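# Balance the scale needle with steel nuts from tray

## Task

Move steel nuts one by one from the tray onto the scale's dish, stopping at whichever nut count puts the needle closest to the red marker. The dish must hold only those nuts, and once released each may rest only on the dish or on other nuts. When done, the scale and every nut that has left the tray must be motionless.

## Robot and tools

Robot: a single arm with six rotary joints and a two-finger gripper. Its drives are cheap and have play; the three wrist joints are weaker and their angle readings include gear backlash and twist under load.

Joint order. Every row you send, and every per-joint list in a result, uses this order: wrist roll, wrist yaw, waist, wrist pitch, shoulder, elbow. A row adds a seventh number, the gripper opening. Rely on this order only, not on base-to-tip order.

Stated joint ranges in rad (true ends may differ by about 0.028): waist -3.054..3.054, shoulder 0.000..3.142, elbow 0.000..2.356, wrist pitch -1.571..1.571, wrist yaw -1.571..1.571, wrist roll -3.142..3.142.

Frame. Positions are in the scene frame, metres: origin on the table surface under the arm base, +z up, +x forward, +y to the left when facing +x. The base may sit tilted. end_effector_position is the midpoint between the fingers, roughly 3-4 cm back from the tips; fingers point along gripper +x and close along gripper y. Only the last 1.5 cm of each inner finger face is flat. Reported hand pose can be a few cm off, worse when reaching far.

execute_actions(actions, cameras). actions is a list of actions; each action is a table of 1 to 15 rows, each row seven numbers in [-1, 1], one row per 1/30 s step. A table shorter than 15 rows repeats its final row to fill 15 steps. The six joint numbers are offsets, scaled so 1.0 equals 2.055 rad for waist, shoulder and elbow and 4.263 rad for the three wrist joints. Each offset is measured from the Joint targets in force when that action begins, not from the previous row, so repeating an offset in a new action moves further. The seventh number is an absolute opening: +1 fully open, -1 fully closed; empty fingers touch near -0.78. Closing fully takes about 0.6 s or more. Actions that would push a joint over 0.028 rad past its range are refused; if the first action fails this, the whole call is refused. An empty actions list just reports state and images. cameras picks images: omitted/null/["all"] gives all, [] gives none; an unknown name invalidates the call.

move(target, speed, blend, opening_speed, blocking, cameras). target is one 7-number row, or a list of up to 15 rows, in the same layout and scaling as above; every row's joint offsets are counted from the same current Joint targets, not chained. The opening stays absolute. speed is the top rate in rad/s of the joint with the longest travel, 0.01 to 7, default 0.5; one value or one per target. blend (rad) rounds corners between listed targets; default 0 stops at each. opening_speed (units per second on the -1..+1 scale, at least 0.2) ramps the gripper. Paths take at least 0.5 s and are cut off after 10 s; they do not avoid obstacles. A changed opening on a later target is applied only after the arm and fingers settle there. blocking=false returns after about 0.5 s while the move continues. The result adds a move: line: done (settled within 0.03 rad), off_target, moving, held, fault, plus limits=held if steps were withheld. done does not prove the arm moved or is free of contact.

wait(seconds): 0 to 10 s, the arm keeps its last command; a running move continues. stop(): brakes a running move; needs braking room. zoom_image(camera, region): camera is cam_high, cam_low or cam_wrist; region [x0, y0, x1, y1] in pixels of that camera's latest image, max 504x504. finished_scene(scene=1): ends the scene permanently.

Cameras: cam_high, cam_low, cam_wrist, each 896x504. Fixed cameras may have shifted slightly from their calibration; the wrist image can lag during motion.

Result lines. Joint positions (rad) and Joint velocities (rad/s), then finger pad gap in m (0.080 fully open). Joint targets are what your next offsets start from. grip_measured is opening on the command scale (error about 2 mm; reads narrower when squeezing). grip_effort_n is motor effort, negative closing, capped near 83 N; not pad force. Joint torques and External joint torques follow the joint order; external readings include friction and held weight, and an outside push toward larger angle lowers them. "within noise" means the arm is at rest. Messages to note: "joint sent to its limit", "blocked" (the arm stopped against something and holds), "joint command not followed" (clearance check altered targets), MOTOR HOT, OVER-TEMPERATURE FAULT, TORQUE FAULT.

Gripping: to hold, command about 0.08 below the grip_measured value at first contact; less gives a lighter hold. Parts under 5 mm wide get reduced force.

Motion limits: each joint target may lead its measured angle by at most 0.368 rad (waist, shoulder, elbow) or 0.763 rad (wrists), and targets implying a hand jump over 70 mm are scaled back, so big moves span several actions. To end a push or after being dragged, command targets back past the current positions. Resend the current opening to keep the gripper unchanged; 0 is a real command.

Avoid: dropping nuts, releasing anything still moving, knocking items off the table (that fails the task), slamming or hard pushing, contact torques near the load limits (waist 17.4, shoulder 21.6, elbow 21.1, wrist pitch 3.78, wrist yaw 3.66, wrist roll 3.43 N m; held weight counts), which freeze the arm for 10 s, and long stretched or straining poses that overheat motors. A camera cable resting on the scale or a nut counts as the arm touching it. Loose items may occasionally be nudged by outside disturbances.

Each tool is called after "Call:" as name(argument=value, ...) on one line, values as JSON.

## Session

Call:
execute_actions(actions=[])

Scene clock: 0.00 s.
end_effector_position=(+0.1200, -0.2191, +0.3044) grip_measured=+1.000 grip_effort_n=n/a end_effector_quat_wxyz=(+0.799, -0.156, +0.571, +0.110)
Joint names: [wrist roll, wrist yaw, waist, wrist pitch, shoulder, elbow]
Joint positions: [-1.708 -0.381 -1.352 -1.35 1.643 1.324 0.08]
Joint velocities: within noise
Joint torques (N m): no reading
External joint torques (N m): no reading
Heat: hottest waist 36 °C (+0.0 °C/min).
Joint targets: [-1.703 -0.385 -1.352 -1.346 1.643 1.323]
Tool commands: gripper/opening=+1.0

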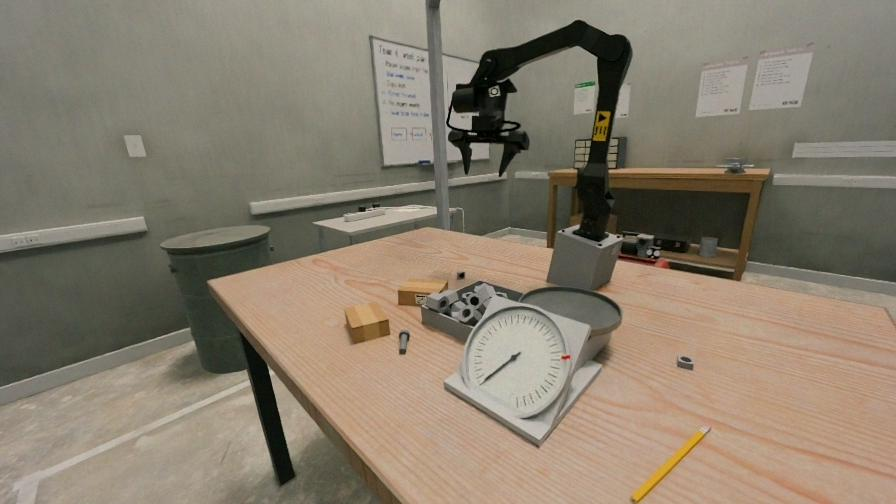

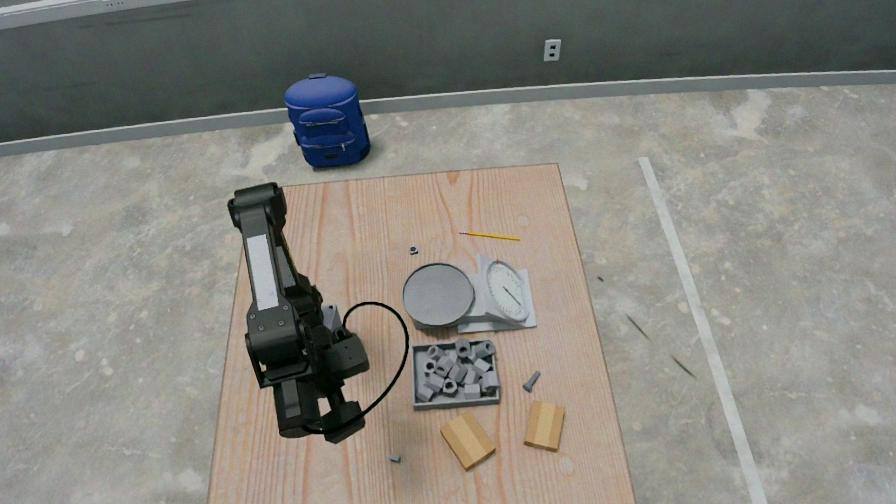

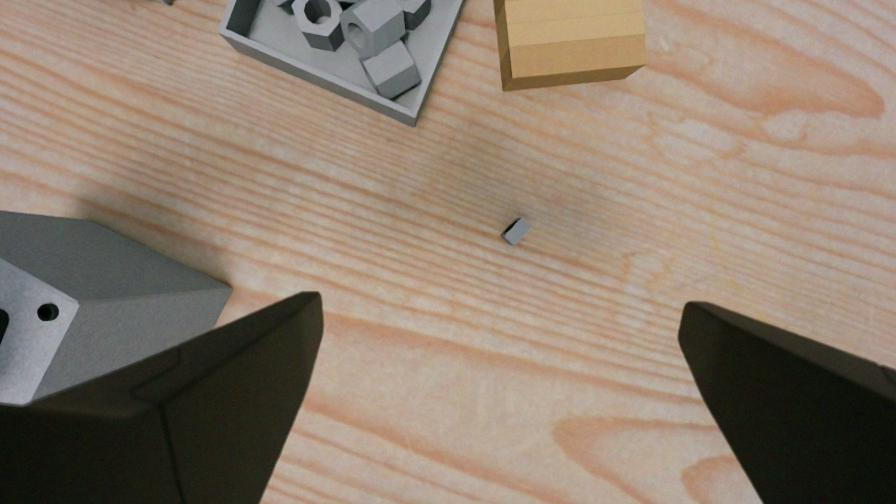

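Call:
zoom_image(camera="cam_high", region=[380, 230, 560, 420])

Call:
zoom_image(camera="cam_low", region=[380, 250, 640, 450])

Scaled by 2.653.

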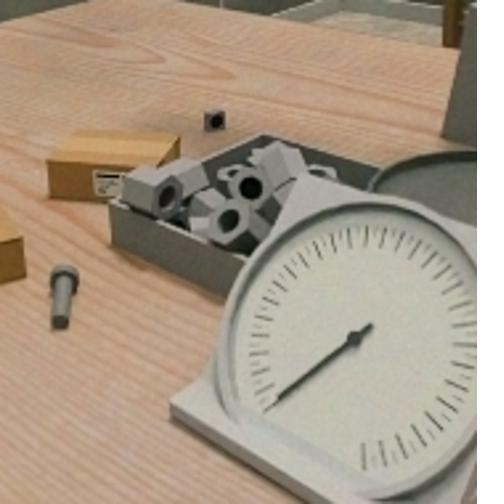

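Scaled by 1.938.

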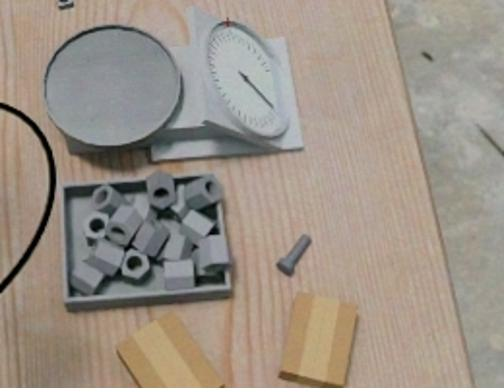

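Call:
zoom_image(camera="cam_low", region=[400, 325, 520, 420])

Call:
zoom_image(camera="cam_low", region=[390, 240, 550, 345])

Call:
zoom_image(camera="cam_high", region=[440, 270, 640, 440])

Call:
zoom_image(camera="cam_high", region=[400, 260, 560, 350])

Scaled by 4.200.

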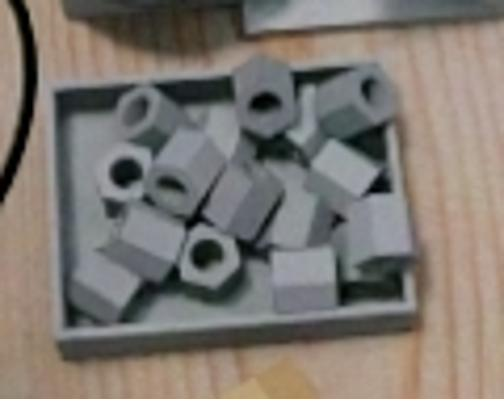

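Scaled by 3.150.

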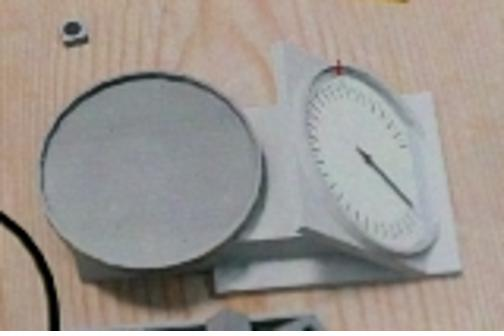

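Scaled by 2.520.

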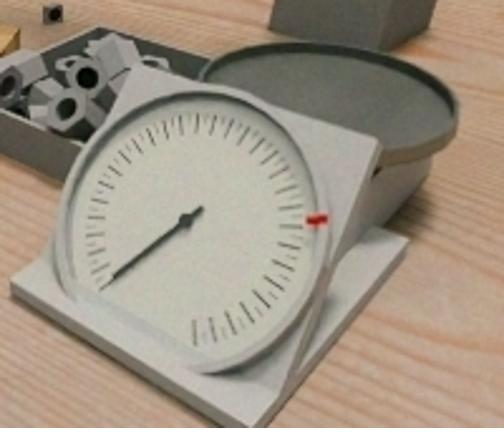

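Scaled by 3.150.

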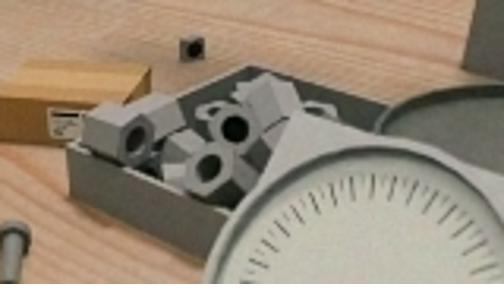

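Call:
move(target=[0, 0, 0.541, 0, 0, 0, 1], speed=0.8)

Scene clock: 8.50 s.
end_effector_position=(+0.2782, +0.0196, +0.2560) grip_measured=+1.000 grip_effort_n=-1.2 end_effector_quat_wxyz=(+0.569, -0.408, +0.484, +0.525)
Joint names: [wrist roll, wrist yaw, waist, wrist pitch, shoulder, elbow]
Joint positions: [-1.7 -0.381 -0.243 -1.35 1.643 1.324 0.08]
Joint velocities: within noise
Joint torques (N m): [0 -0.21 -1.02 0.2 -6.1 5]
External joint torques (N m): [0 -0.03 0.31 0.01 -0.18 -0.63]
Heat: hottest waist 36 °C (+0.0 °C/min).
Joint targets: [-1.703 -0.385 -0.240 -1.346 1.643 1.323]
move: done
camera_calibration:
cam_wrist: T_world_to_cam=[[0.993849, -0.098463, -0.0506789, -0.249892], [-0.0885014, -0.981295, 0.170961, 0.0243892], [-0.0665643, -0.165424, -0.983974, 0.345138], [0, 0, 0, 1]] pos_world=[0.273487, 0.0564221, 0.322773]

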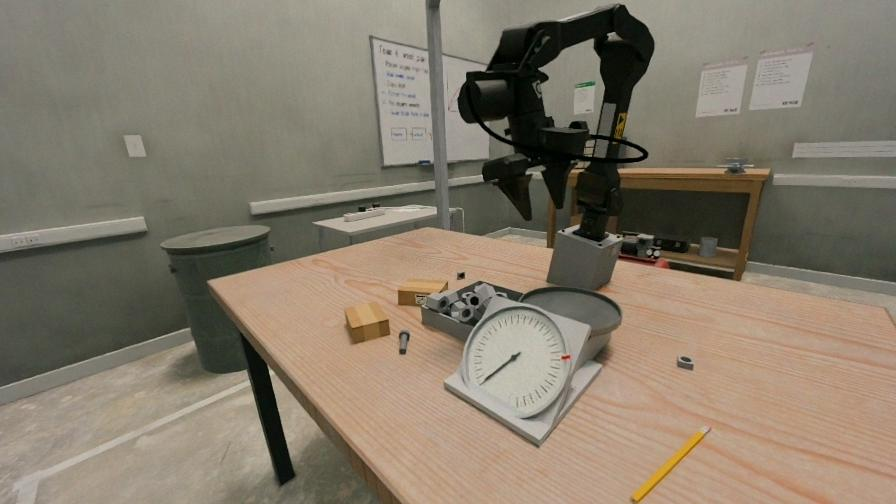

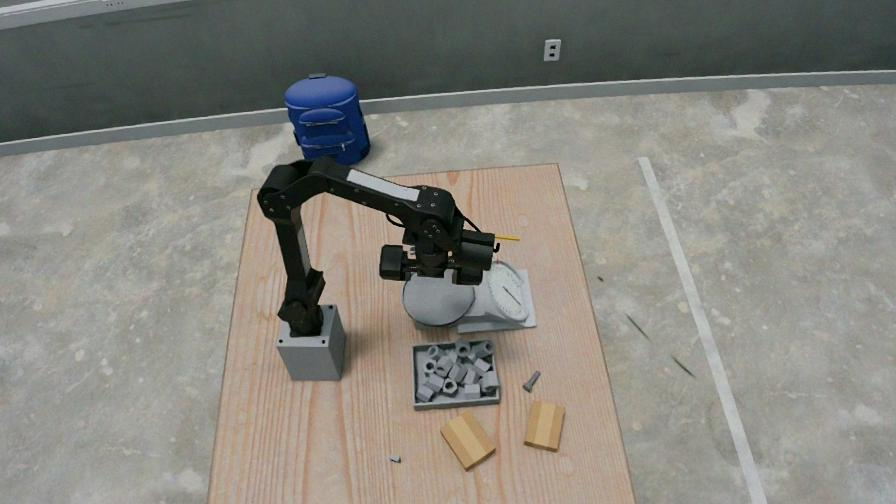

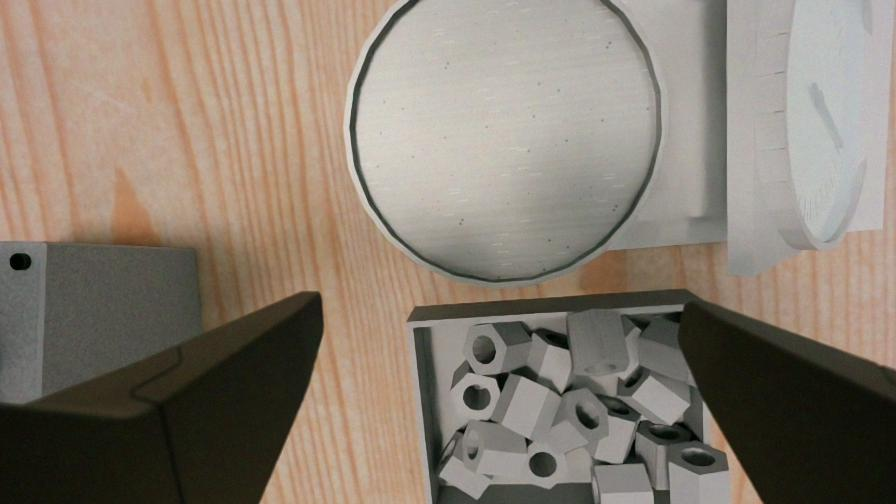

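Call:
move(target=[0, 0.0903, 0, 0, 0, 0, 1], speed=0.8, cameras=[])

Call:
move(target=[0, 0, 0, 0, 0, 0.15, 1], speed=0.8, cameras=[])

Call:
move(target=[0, 0, 0, 0, -0.2, 0, 1], speed=0.8, cameras=[])

Call:
move(target=[0, 0, 0, 0.12, 0, 0, 1], speed=0.8, cameras=[])

Scene clock: 11.50 s.
end_effector_position=(+0.2649, -0.0340, +0.2556) grip_measured=+1.000 grip_effort_n=-1.6 end_effector_quat_wxyz=(+0.458, -0.485, +0.589, +0.455)
Joint names: [wrist roll, wrist yaw, waist, wrist pitch, shoulder, elbow]
Joint positions: [-1.7 -0.011 -0.243 -1.35 1.643 1.324 0.08]
Joint velocities: within noise
Joint torques (N m): [0 0.31 -1.01 0.19 -6.09 5]
External joint torques (N m): [0 0.23 0.32 0.01 -0.17 -0.59]
Heat: hottest waist 36 °C (+0.0 °C/min).
Joint targets: [-1.703 0.000 -0.240 -1.346 1.643 1.323]
move: done
No camera images: "cameras" was empty.

Scene clock: 12.40 s.
end_effector_position=(+0.3238, -0.0328, +0.3333) grip_measured=+1.000 grip_effort_n=-1.2 end_effector_quat_wxyz=(-0.507, +0.576, -0.520, -0.375)
Joint names: [wrist roll, wrist yaw, waist, wrist pitch, shoulder, elbow]
Joint positions: [-1.7 -0.01 -0.243 -1.35 1.643 1.62 0.08]
Joint velocities: within noise
Joint torques (N m): [0.02 0.3 -1.11 0.79 -6.43 6.5]
External joint torques (N m): [0.01 0.23 0.25 0.15 -0.18 0.64]
Heat: hottest waist 36 °C (+0.0 °C/min).
Joint targets: [-1.703 0.000 -0.240 -1.346 1.643 1.631]
move: done
No camera images: "cameras" was empty.

Scene clock: 13.40 s.
end_effector_position=(+0.2605, +0.0041, +0.4464) grip_measured=+1.000 grip_effort_n=-1.6 end_effector_quat_wxyz=(-0.558, +0.681, -0.403, -0.248)
Joint names: [wrist roll, wrist yaw, waist, wrist pitch, shoulder, elbow]
Joint positions: [-1.7 -0.01 -0.243 -1.35 1.232 1.628 0.08]
Joint velocities: within noise
Joint torques (N m): [0.04 0.3 -0.46 1.53 -2.91 5.52]
External joint torques (N m): [0.01 0.23 0.24 0.28 -0.13 0.03]
Heat: hottest waist 36 °C (+0.0 °C/min).
Joint targets: [-1.703 0.000 -0.240 -1.346 1.232 1.631]
move: done
No camera images: "cameras" was empty.

Scene clock: 14.63 s.
end_effector_position=(+0.3303, +0.0040, +0.5296) grip_measured=+1.000 grip_effort_n=-2.1 end_effector_quat_wxyz=(-0.584, +0.771, -0.239, -0.082)
Joint names: [wrist roll, wrist yaw, waist, wrist pitch, shoulder, elbow]
Joint positions: [-1.708 -0.01 -0.243 -0.847 1.232 1.628 0.08]
Joint velocities: within noise
Joint torques (N m): [0.06 0.32 -0.55 2.63 -3.31 5.85]
External joint torques (N m): [0.02 0.22 0.24 0.97 -0.14 -0.05]
Heat: hottest waist 36 °C (+0.0 °C/min).
Joint targets: [-1.703 0.000 -0.240 -0.835 1.232 1.631]
move: done
No camera images: "cameras" was empty.

Call:
move(target=[-0.0108, -0.0454, 0.0302, -0.1031, 0.2341, -0.1110, 1], speed=0.8)

Scene clock: 32.70 s.
end_effector_position=(+0.3105, +0.0014, +0.2536) grip_measured=+1.000 grip_effort_n=-3.5 end_effector_quat_wxyz=(+0.501, -0.506, +0.499, +0.494)
Joint names: [wrist roll, wrist yaw, waist, wrist pitch, shoulder, elbow]
Joint positions: [-1.735 -0.182 -0.181 -1.275 1.707 1.412 0.08]
Joint velocities: within noise
Joint torques (N m): [-0.4 -0.35 -1.12 0.11 -6.09 4.51]
External joint torques (N m): [-0.4 -0.3 0.31 -0.21 0.63 -1.27]
Heat: hottest wrist pitch 37 °C (+7.3 °C/min).
Joint targets: [-1.749 -0.194 -0.178 -1.274 1.713 1.403]
move: done
camera_calibration:
cam_wrist: T_world_to_cam=[[0.999853, 0.0166762, 0.00405299, -0.299748], [0.0139541, -0.927459, 0.373663, -0.0734573], [0.00999028, -0.373552, -0.927556, 0.304158], [0, 0, 0, 1]] pos_world=[0.297691, 0.0504888, 0.310787]

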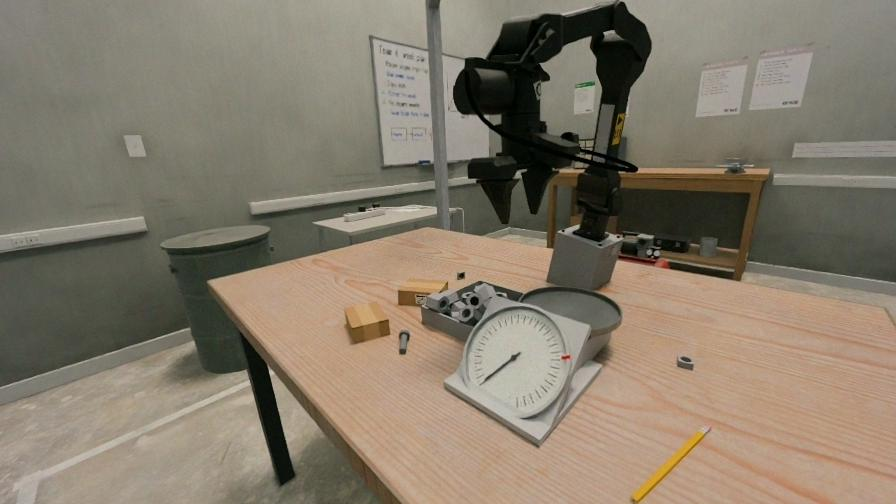

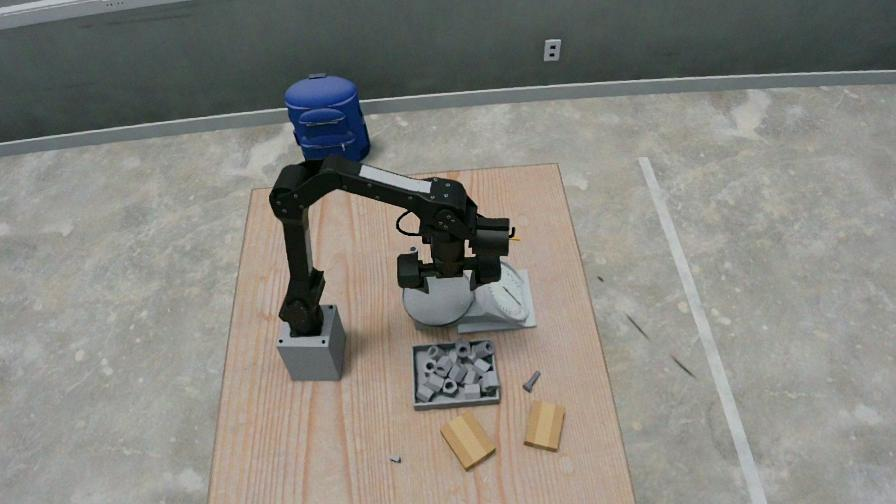

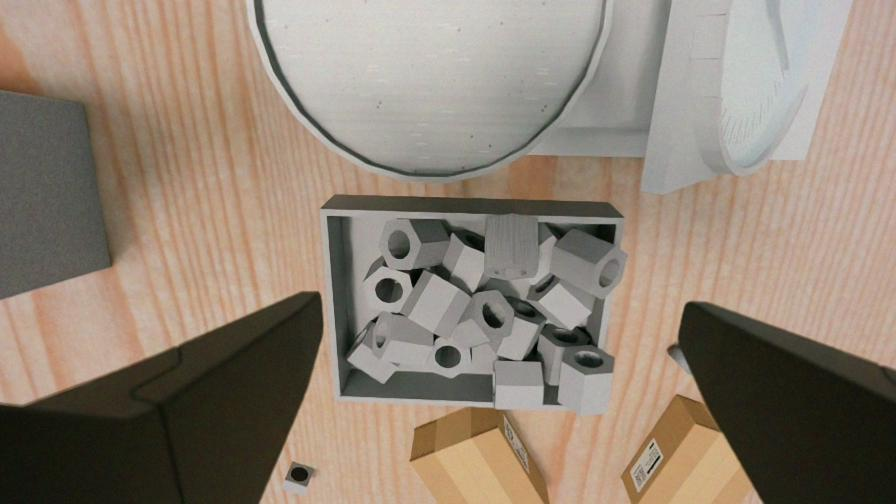

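Call:
zoom_image(camera="cam_wrist", region=[310, 185, 640, 425])

Scaled by 1.527.

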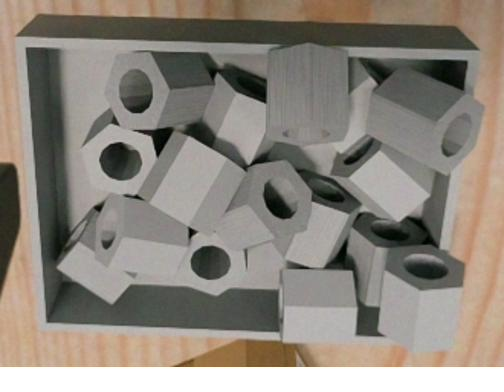

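Call:
zoom_image(camera="cam_high", region=[455, 295, 585, 425])

Call:
zoom_image(camera="cam_low", region=[410, 335, 505, 415])

Call:
zoom_image(camera="cam_wrist", region=[470, 205, 640, 425])

Call:
zoom_image(camera="cam_wrist", region=[315, 205, 485, 425])

Scaled by 3.877.

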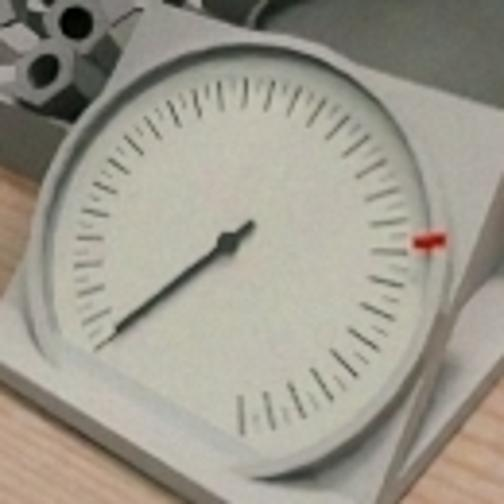

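Scaled by 5.305.

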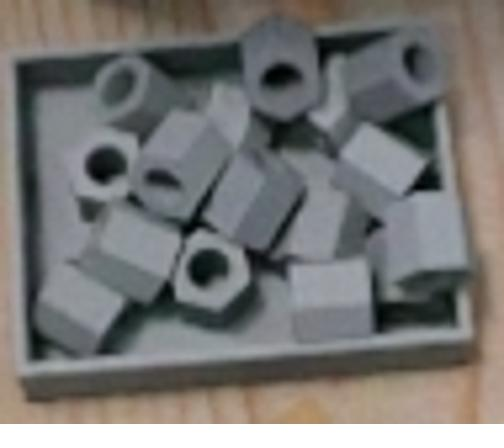

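Scaled by 2.291.

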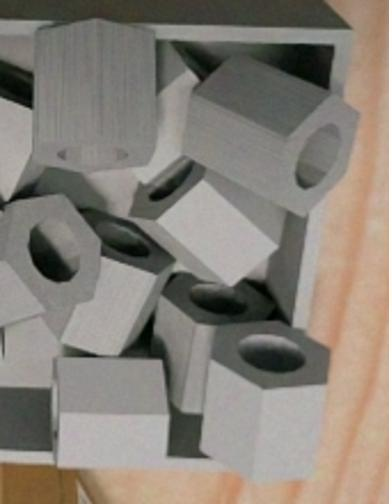

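Scaled by 2.291.

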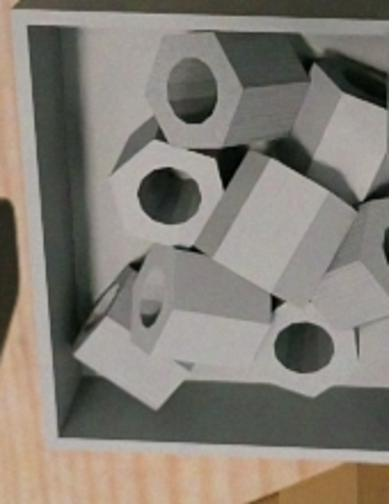

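Call:
zoom_image(camera="cam_high", region=[450, 120, 610, 240])

Call:
zoom_image(camera="cam_wrist", region=[180, 260, 480, 504])

Scaled by 3.150.

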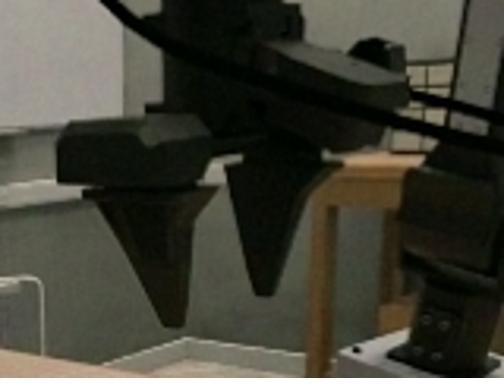

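Scaled by 1.680.

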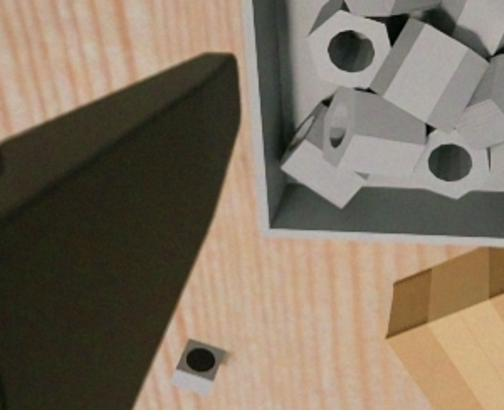

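Call:
move(target=[-0.0777, 0.0037, -0.1629, 0.0653, 0.2274, 0.0608, 1], speed=0.6)

Scene clock: 54.53 s.
end_effector_position=(+0.3493, -0.1561, +0.1515) grip_measured=+1.000 grip_effort_n=-4.0 end_effector_quat_wxyz=(+0.504, -0.496, +0.501, +0.499)
Joint names: [wrist roll, wrist yaw, waist, wrist pitch, shoulder, elbow]
Joint positions: [-2.067 -0.178 -0.514 -1.001 2.169 1.52 0.08]
Joint velocities: within noise
Joint torques (N m): [-0.43 0.13 -1.62 0.47 -8.15 5.8]
External joint torques (N m): [-0.43 0.18 0.19 0.19 1.12 0.36]
Heat: hottest waist 36 °C (+0.0 °C/min).
Joint targets: [-2.081 -0.178 -0.513 -0.996 2.180 1.528]
move: done
camera_calibration:
cam_wrist: T_world_to_cam=[[0.999924, 0.00630356, -0.0105819, -0.334989], [0.00968019, -0.933404, 0.358696, -0.179147], [-0.00761613, -0.358771, -0.933395, 0.159549], [0, 0, 0, 1]] pos_world=[0.337913, -0.107863, 0.209637]

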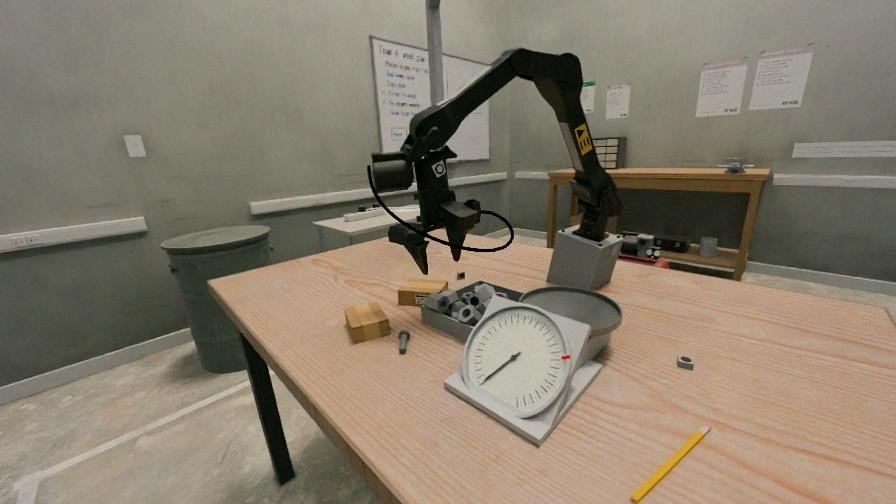

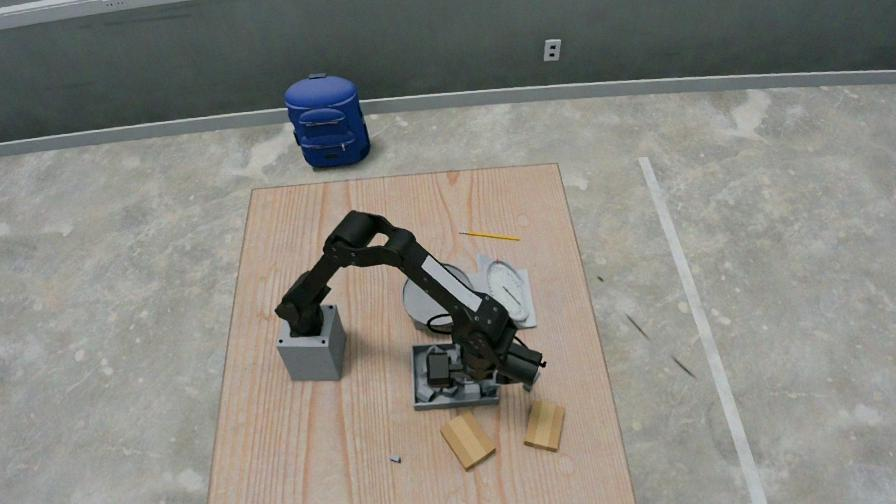

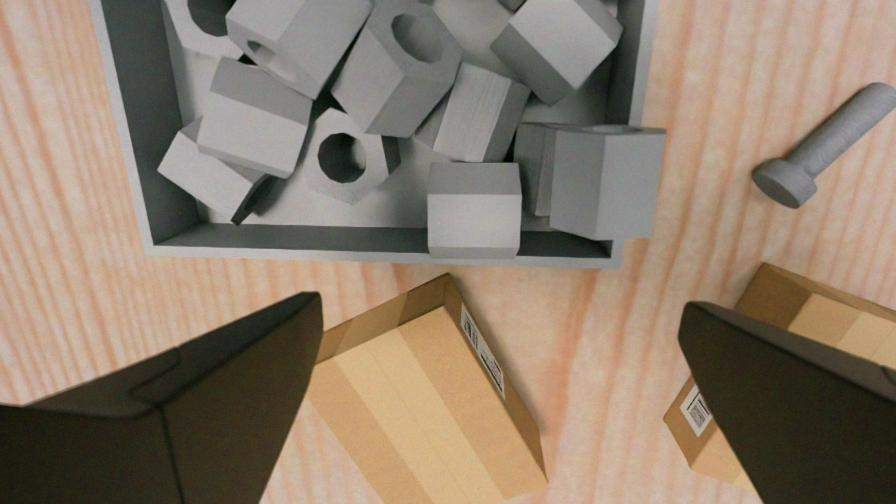

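Call:
zoom_image(camera="cam_wrist", region=[380, 100, 700, 290])

Call:
zoom_image(camera="cam_wrist", region=[90, 0, 410, 270])

Scaled by 1.575.

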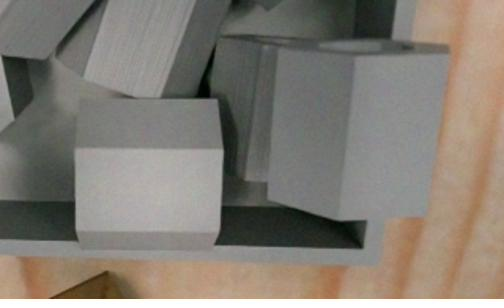

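Scaled by 1.575.

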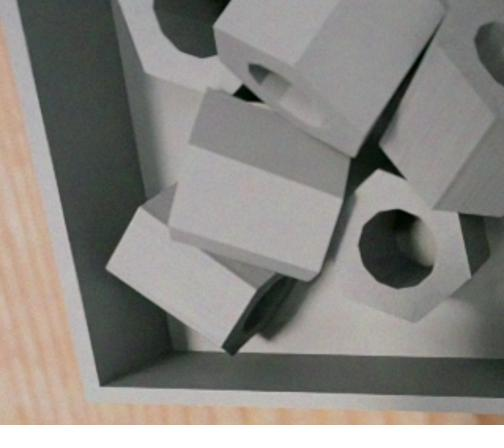

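Call:
move(target=[0.0186, -0.0013, 0.0377, 0.0019, 0.0529, 0.0559, 0.377], speed=0.4, cameras=["cam_wrist", "cam_high"])

Scene clock: 68.13 s.
end_effector_position=(+0.3849, -0.1423, +0.1328) grip_measured=+0.379 grip_effort_n=-14.7 end_effector_quat_wxyz=(+0.497, -0.502, +0.498, +0.502)
Joint names: [wrist roll, wrist yaw, waist, wrist pitch, shoulder, elbow]
Joint positions: [-2.005 -0.178 -0.435 -0.992 2.274 1.633 0.052]
Joint velocities: within noise
Joint torques (N m): [0.31 -0.07 -1.9 0.44 -8.6 5.83]
External joint torques (N m): [0.31 -0.03 0.07 0.18 1.33 0.48]
Heat: hottest waist 36 °C (+0.0 °C/min).
Joint targets: [-2.001 -0.183 -0.435 -0.988 2.289 1.643]
move: done
camera_calibration:
cam_wrist: T_world_to_cam=[[0.999634, 0.0251347, -0.0100539, -0.368162], [0.0270703, -0.930729, 0.364706, -0.167058], [-0.000190713, -0.364844, -0.931069, 0.143204], [0, 0, 0, 1]] pos_world=[0.372577, -0.0939848, 0.190558]
Images, in order (width x height): cam_high 896x504, cam_wrist 896x504.

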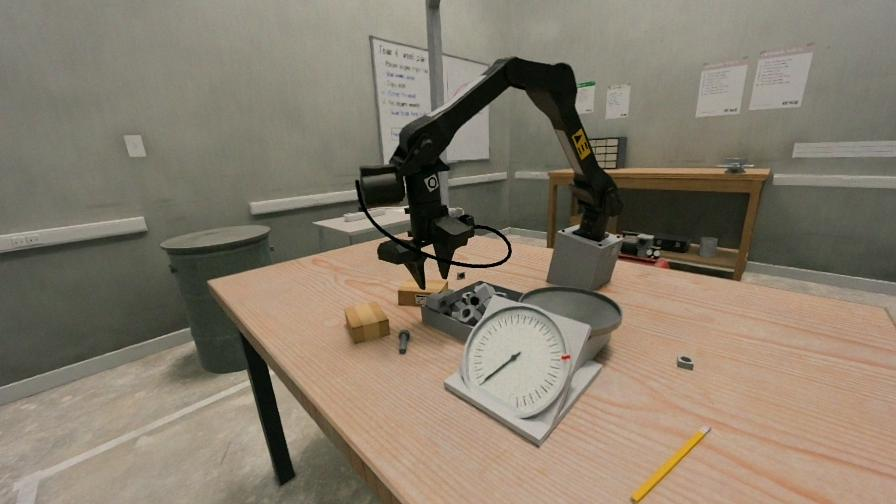

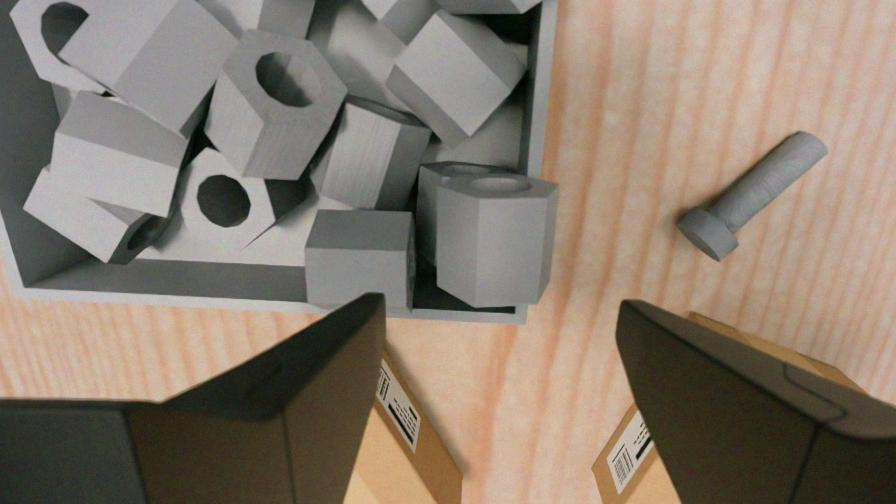

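Call:
zoom_image(camera="cam_wrist", region=[300, 140, 640, 340])

Scaled by 1.482.

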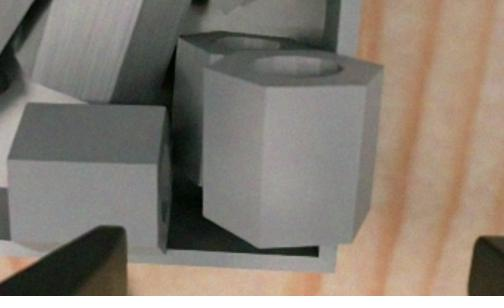

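Call:
move(target=[0.3612, 0, 0.0018, 0.00335, 0.01312, 0.0065, 0.2435], speed=1.0, cameras=["cam_wrist", "cam_low"])

Scene clock: 78.70 s.
end_effector_position=(+0.3881, -0.1453, +0.1254) grip_measured=+0.246 grip_effort_n=-14.7 end_effector_quat_wxyz=(+0.706, -0.017, +0.708, +0.017)
Joint names: [wrist roll, wrist yaw, waist, wrist pitch, shoulder, elbow]
Joint positions: [-0.474 -0.178 -0.435 -0.98 2.301 1.646 0.046]
Joint velocities: within noise
Joint torques (N m): [0.37 -0.05 -1.63 0.66 -8.77 5.92]
External joint torques (N m): [0.37 -0.03 0.39 0.33 1.35 0.52]
Heat: hottest waist 36 °C (+0.0 °C/min).
Joint targets: [-0.462 -0.183 -0.432 -0.973 2.316 1.656]
move: done
camera_calibration:
cam_wrist: T_world_to_cam=[[0.0647132, -0.99786, -0.00941037, -0.157122], [-0.928356, -0.0636592, 0.3662, 0.3294], [-0.366015, -0.0149618, -0.930489, 0.327965], [0, 0, 0, 1]] pos_world=[0.436008, -0.130909, 0.183063]
Images, in order (width x height): cam_low 896x504, cam_wrist 896x504.

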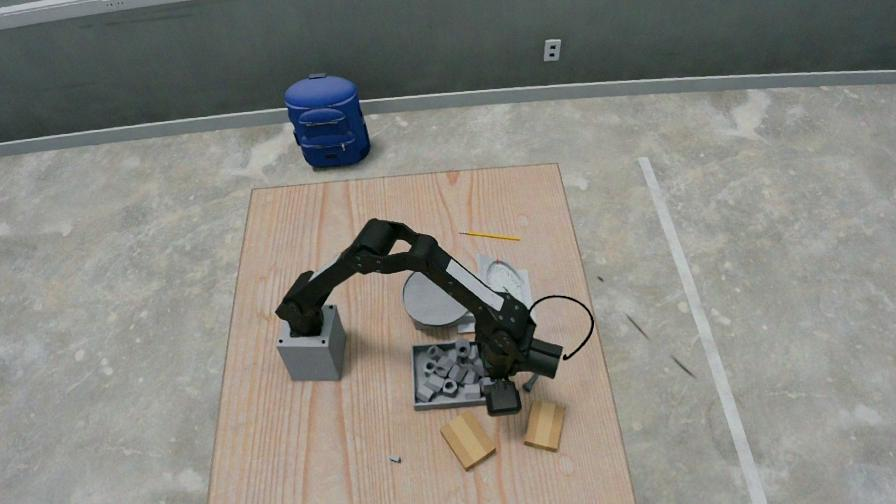

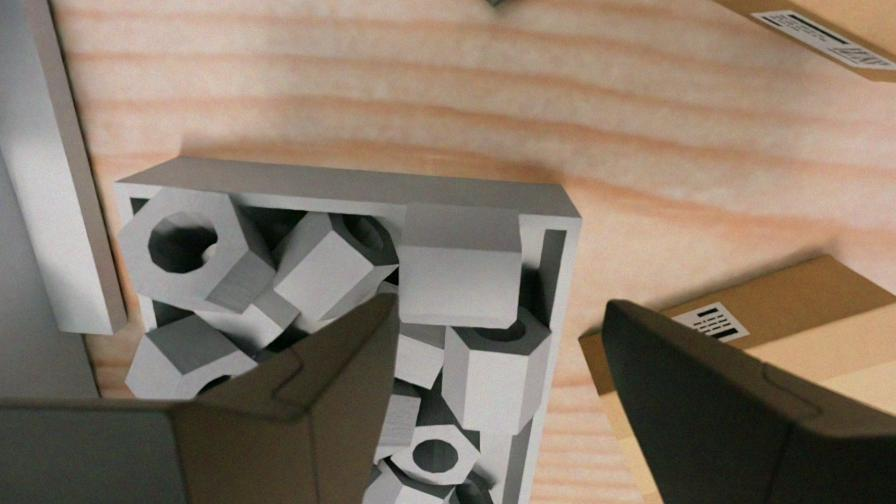

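Call:
zoom_image(camera="cam_wrist", region=[340, 150, 640, 350])

Scaled by 1.680.

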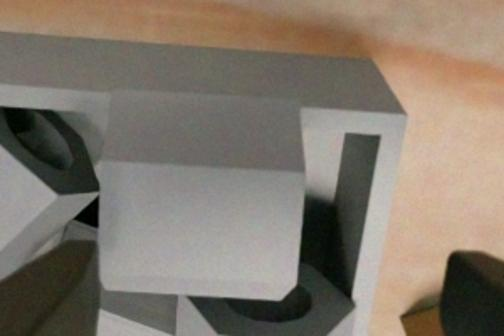

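Call:
move(target=[0.0075, -0.0002, 0.00806, 0.00283, -0.00998, -0.01434, 0.2435], speed=0.3, cameras=["cam_wrist", "cam_high"])

Scene clock: 89.37 s.
end_effector_position=(+0.3905, -0.1389, +0.1221) grip_measured=+0.246 grip_effort_n=-14.7 end_effector_quat_wxyz=(+0.706, -0.013, +0.708, +0.012)
Joint names: [wrist roll, wrist yaw, waist, wrist pitch, shoulder, elbow]
Joint positions: [-0.442 -0.178 -0.418 -0.968 2.301 1.638 0.046]
Joint velocities: within noise
Joint torques (N m): [0.34 -0.09 -1.7 0.65 -11.26 3.75]
External joint torques (N m): [0.34 -0.06 0.32 0.32 -1.04 -1.66]
Heat: hottest waist 35 °C (-1.0 °C/min).
Joint targets: [-0.430 -0.184 -0.415 -0.961 2.296 1.627]
move: done
camera_calibration:
cam_wrist: T_world_to_cam=[[0.0504032, -0.998696, -0.0080767, -0.145758], [-0.929278, -0.0498596, 0.366, 0.335551], [-0.365926, -0.0109421, -0.93058, 0.326411], [0, 0, 0, 1]] pos_world=[0.438609, -0.125266, 0.179762]
Images, in order (width x height): cam_high 896x504, cam_wrist 896x504.

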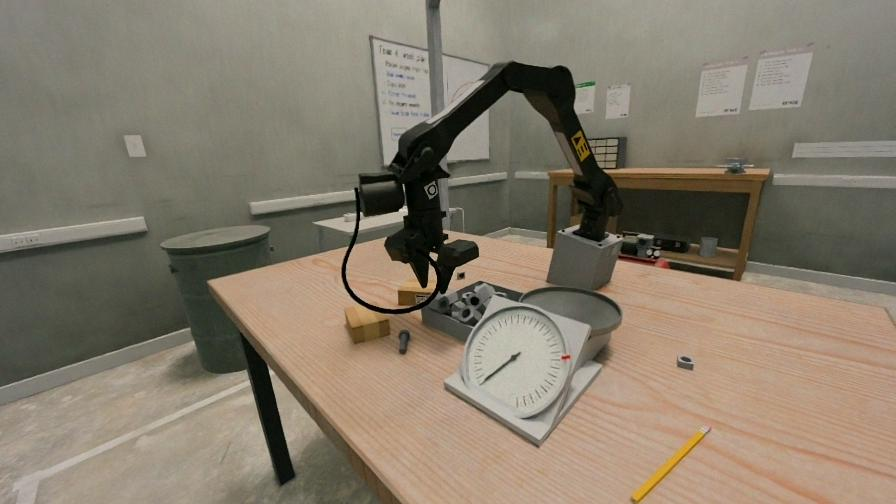

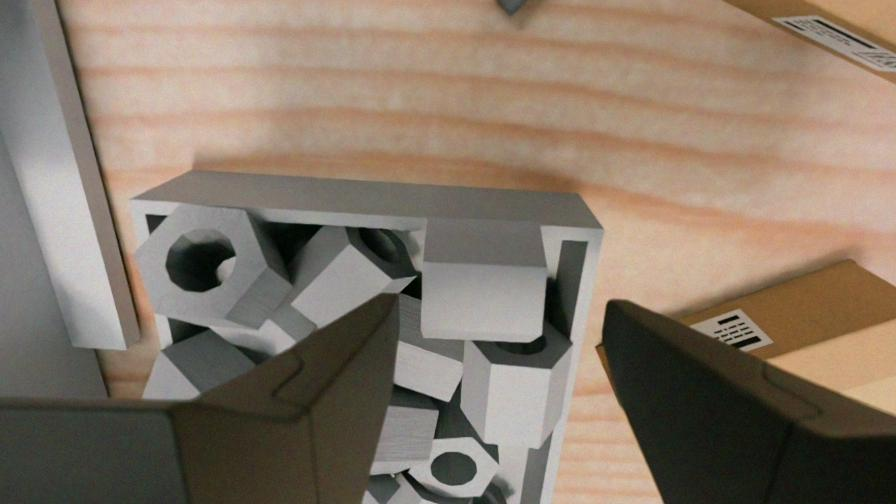

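Call:
move(target=[0.0023, -0.0001, 0.0050, 0.01136, 0.00185, -0.02079, 0.2435], speed=0.15, cameras=["cam_wrist"])

Scene clock: 93.80 s.
end_effector_position=(+0.3883, -0.1357, +0.1116) grip_measured=+0.246 grip_effort_n=-14.2 end_effector_quat_wxyz=(+0.707, -0.014, +0.707, +0.011)
Joint names: [wrist roll, wrist yaw, waist, wrist pitch, shoulder, elbow]
Joint positions: [-0.433 -0.178 -0.408 -0.92 2.301 1.595 0.046]
Joint velocities: within noise
Joint torques (N m): [0.37 -0.1 -1.68 0.68 -10.69 3.81]
External joint torques (N m): [0.37 -0.07 0.32 0.34 -0.59 -1.52]
Heat: hottest waist 35 °C (-1.0 °C/min).
Joint targets: [-0.420 -0.185 -0.405 -0.913 2.299 1.584]
move: done
camera_calibration:
cam_wrist: T_world_to_cam=[[0.0514269, -0.998658, -0.00619435, -0.143095], [-0.930162, -0.0501556, 0.363708, 0.338044], [-0.36353, -0.0129426, -0.931492, 0.314752], [0, 0, 0, 1]] pos_world=[0.436217, -0.121874, 0.169353]
Images, in order (width x height): cam_wrist 896x504.

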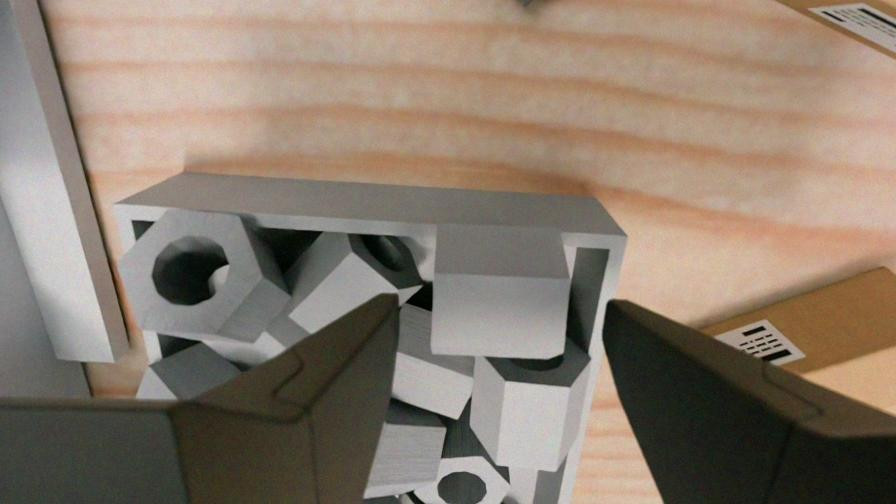

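Call:
zoom_image(camera="cam_wrist", region=[370, 200, 640, 400])

Scaled by 1.867.

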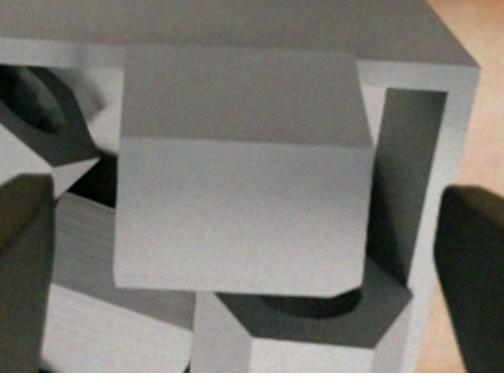

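Call:
move(target=[0.0, 0.0, 0.0015, 0.01111, 0.00558, -0.0172, 0.2435], speed=0.1, cameras=["cam_wrist"])

Scene clock: 98.23 s.
end_effector_position=(+0.3871, -0.1355, +0.1033) grip_measured=+0.246 grip_effort_n=-14.7 end_effector_quat_wxyz=(+0.711, -0.017, +0.703, +0.012)
Joint names: [wrist roll, wrist yaw, waist, wrist pitch, shoulder, elbow]
Joint positions: [-0.433 -0.178 -0.405 -0.873 2.301 1.56 0.046]
Joint velocities: within noise
Joint torques (N m): [0.37 -0.1 -1.58 0.74 -9.29 3.68]
External joint torques (N m): [0.37 -0.08 0.43 0.38 0.66 -1.54]
Heat: hottest shoulder 36 °C (+7.1 °C/min).
Joint targets: [-0.420 -0.185 -0.401 -0.866 2.311 1.549]
move: done
camera_calibration:
cam_wrist: T_world_to_cam=[[0.0566372, -0.998394, -0.00108813, -0.145335], [-0.933637, -0.0533497, 0.354225, 0.341848], [-0.353715, -0.0190464, -0.935159, 0.302375], [0, 0, 0, 1]] pos_world=[0.434348, -0.121105, 0.161519]
Images, in order (width x height): cam_wrist 896x504.

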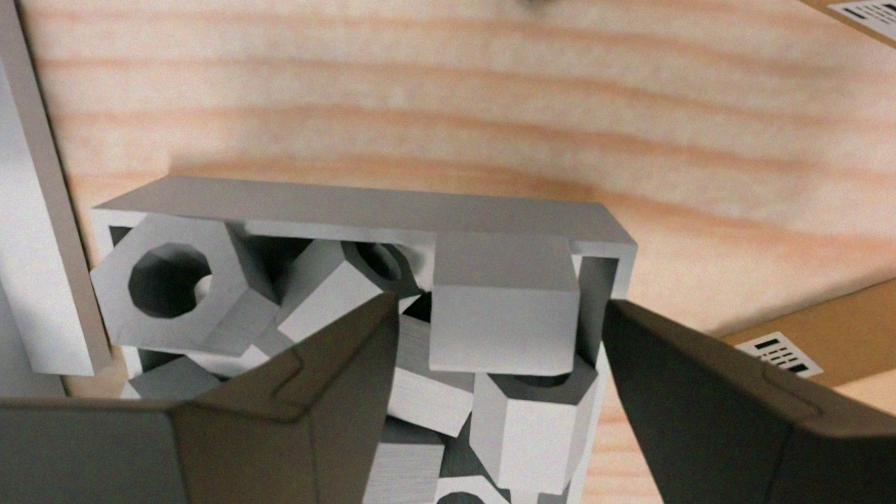

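Call:
zoom_image(camera="cam_wrist", region=[260, 210, 640, 430])

Scaled by 1.326.

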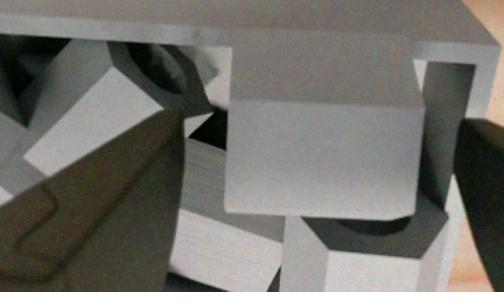

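Call:
move(target=[0.0, 0.0, -0.0038, 0.00674, 0.0074, -0.01565, 0.1545], speed=0.1, cameras=["cam_wrist"])

Scene clock: 105.50 s.
end_effector_position=(+0.3807, -0.1355, +0.0917) grip_measured=+0.157 grip_effort_n=-14.2 end_effector_quat_wxyz=(+0.706, -0.014, +0.708, +0.012)
Joint names: [wrist roll, wrist yaw, waist, wrist pitch, shoulder, elbow]
Joint positions: [-0.433 -0.178 -0.406 -0.843 2.312 1.527 0.042]
Joint velocities: within noise
Joint torques (N m): [0.37 -0.1 -2.22 0.66 -8.74 3.6]
External joint torques (N m): [0.37 -0.07 -0.28 0.3 1.37 -1.62]
Heat: hottest shoulder 37 °C (+7.1 °C/min).
Joint targets: [-0.420 -0.185 -0.409 -0.837 2.326 1.517]
move: done
camera_calibration:
cam_wrist: T_world_to_cam=[[0.0531827, -0.998556, -0.00758811, -0.143073], [-0.928929, -0.0522598, 0.366551, 0.337229], [-0.366418, -0.0124453, -0.930367, 0.294573], [0, 0, 0, 1]] pos_world=[0.428808, -0.121576, 0.149364]
Images, in order (width x height): cam_wrist 896x504.

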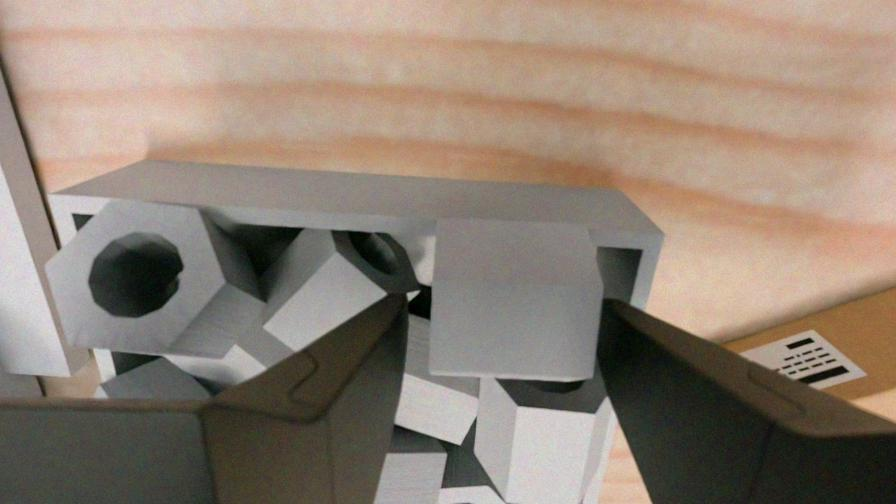

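Call:
move(target=[0.0, 0.0, 0, 0, 0, 0, -0.16], speed=0.1, opening_speed=0.4, cameras=["cam_wrist"])

Scene clock: 107.63 s.
end_effector_position=(+0.3807, -0.1355, +0.0917) grip_measured=-0.137 grip_effort_n=-83.5 end_effector_quat_wxyz=(+0.706, -0.014, +0.708, +0.012)
Joint names: [wrist roll, wrist yaw, waist, wrist pitch, shoulder, elbow]
Joint positions: [-0.433 -0.178 -0.406 -0.843 2.312 1.527 0.029]
Joint velocities: within noise
Joint torques (N m): [0.36 -0.1 -2.24 0.66 -8.7 3.6]
External joint torques (N m): [0.36 -0.08 -0.19 0.32 1.4 -1.6]
Heat: hottest shoulder 37 °C (+7.0 °C/min).
Joint targets: [-0.420 -0.185 -0.409 -0.837 2.326 1.517]
move: done
camera_calibration:
cam_wrist: T_world_to_cam=[[0.0531827, -0.998556, -0.00758811, -0.143073], [-0.928929, -0.0522598, 0.366551, 0.337229], [-0.366418, -0.0124453, -0.930367, 0.294573], [0, 0, 0, 1]] pos_world=[0.428808, -0.121576, 0.149364]
Images, in order (width x height): cam_wrist 896x504.

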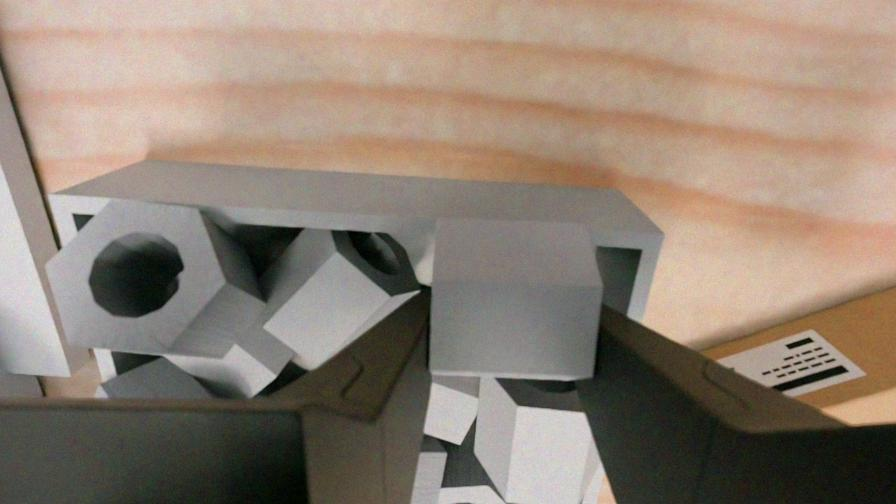

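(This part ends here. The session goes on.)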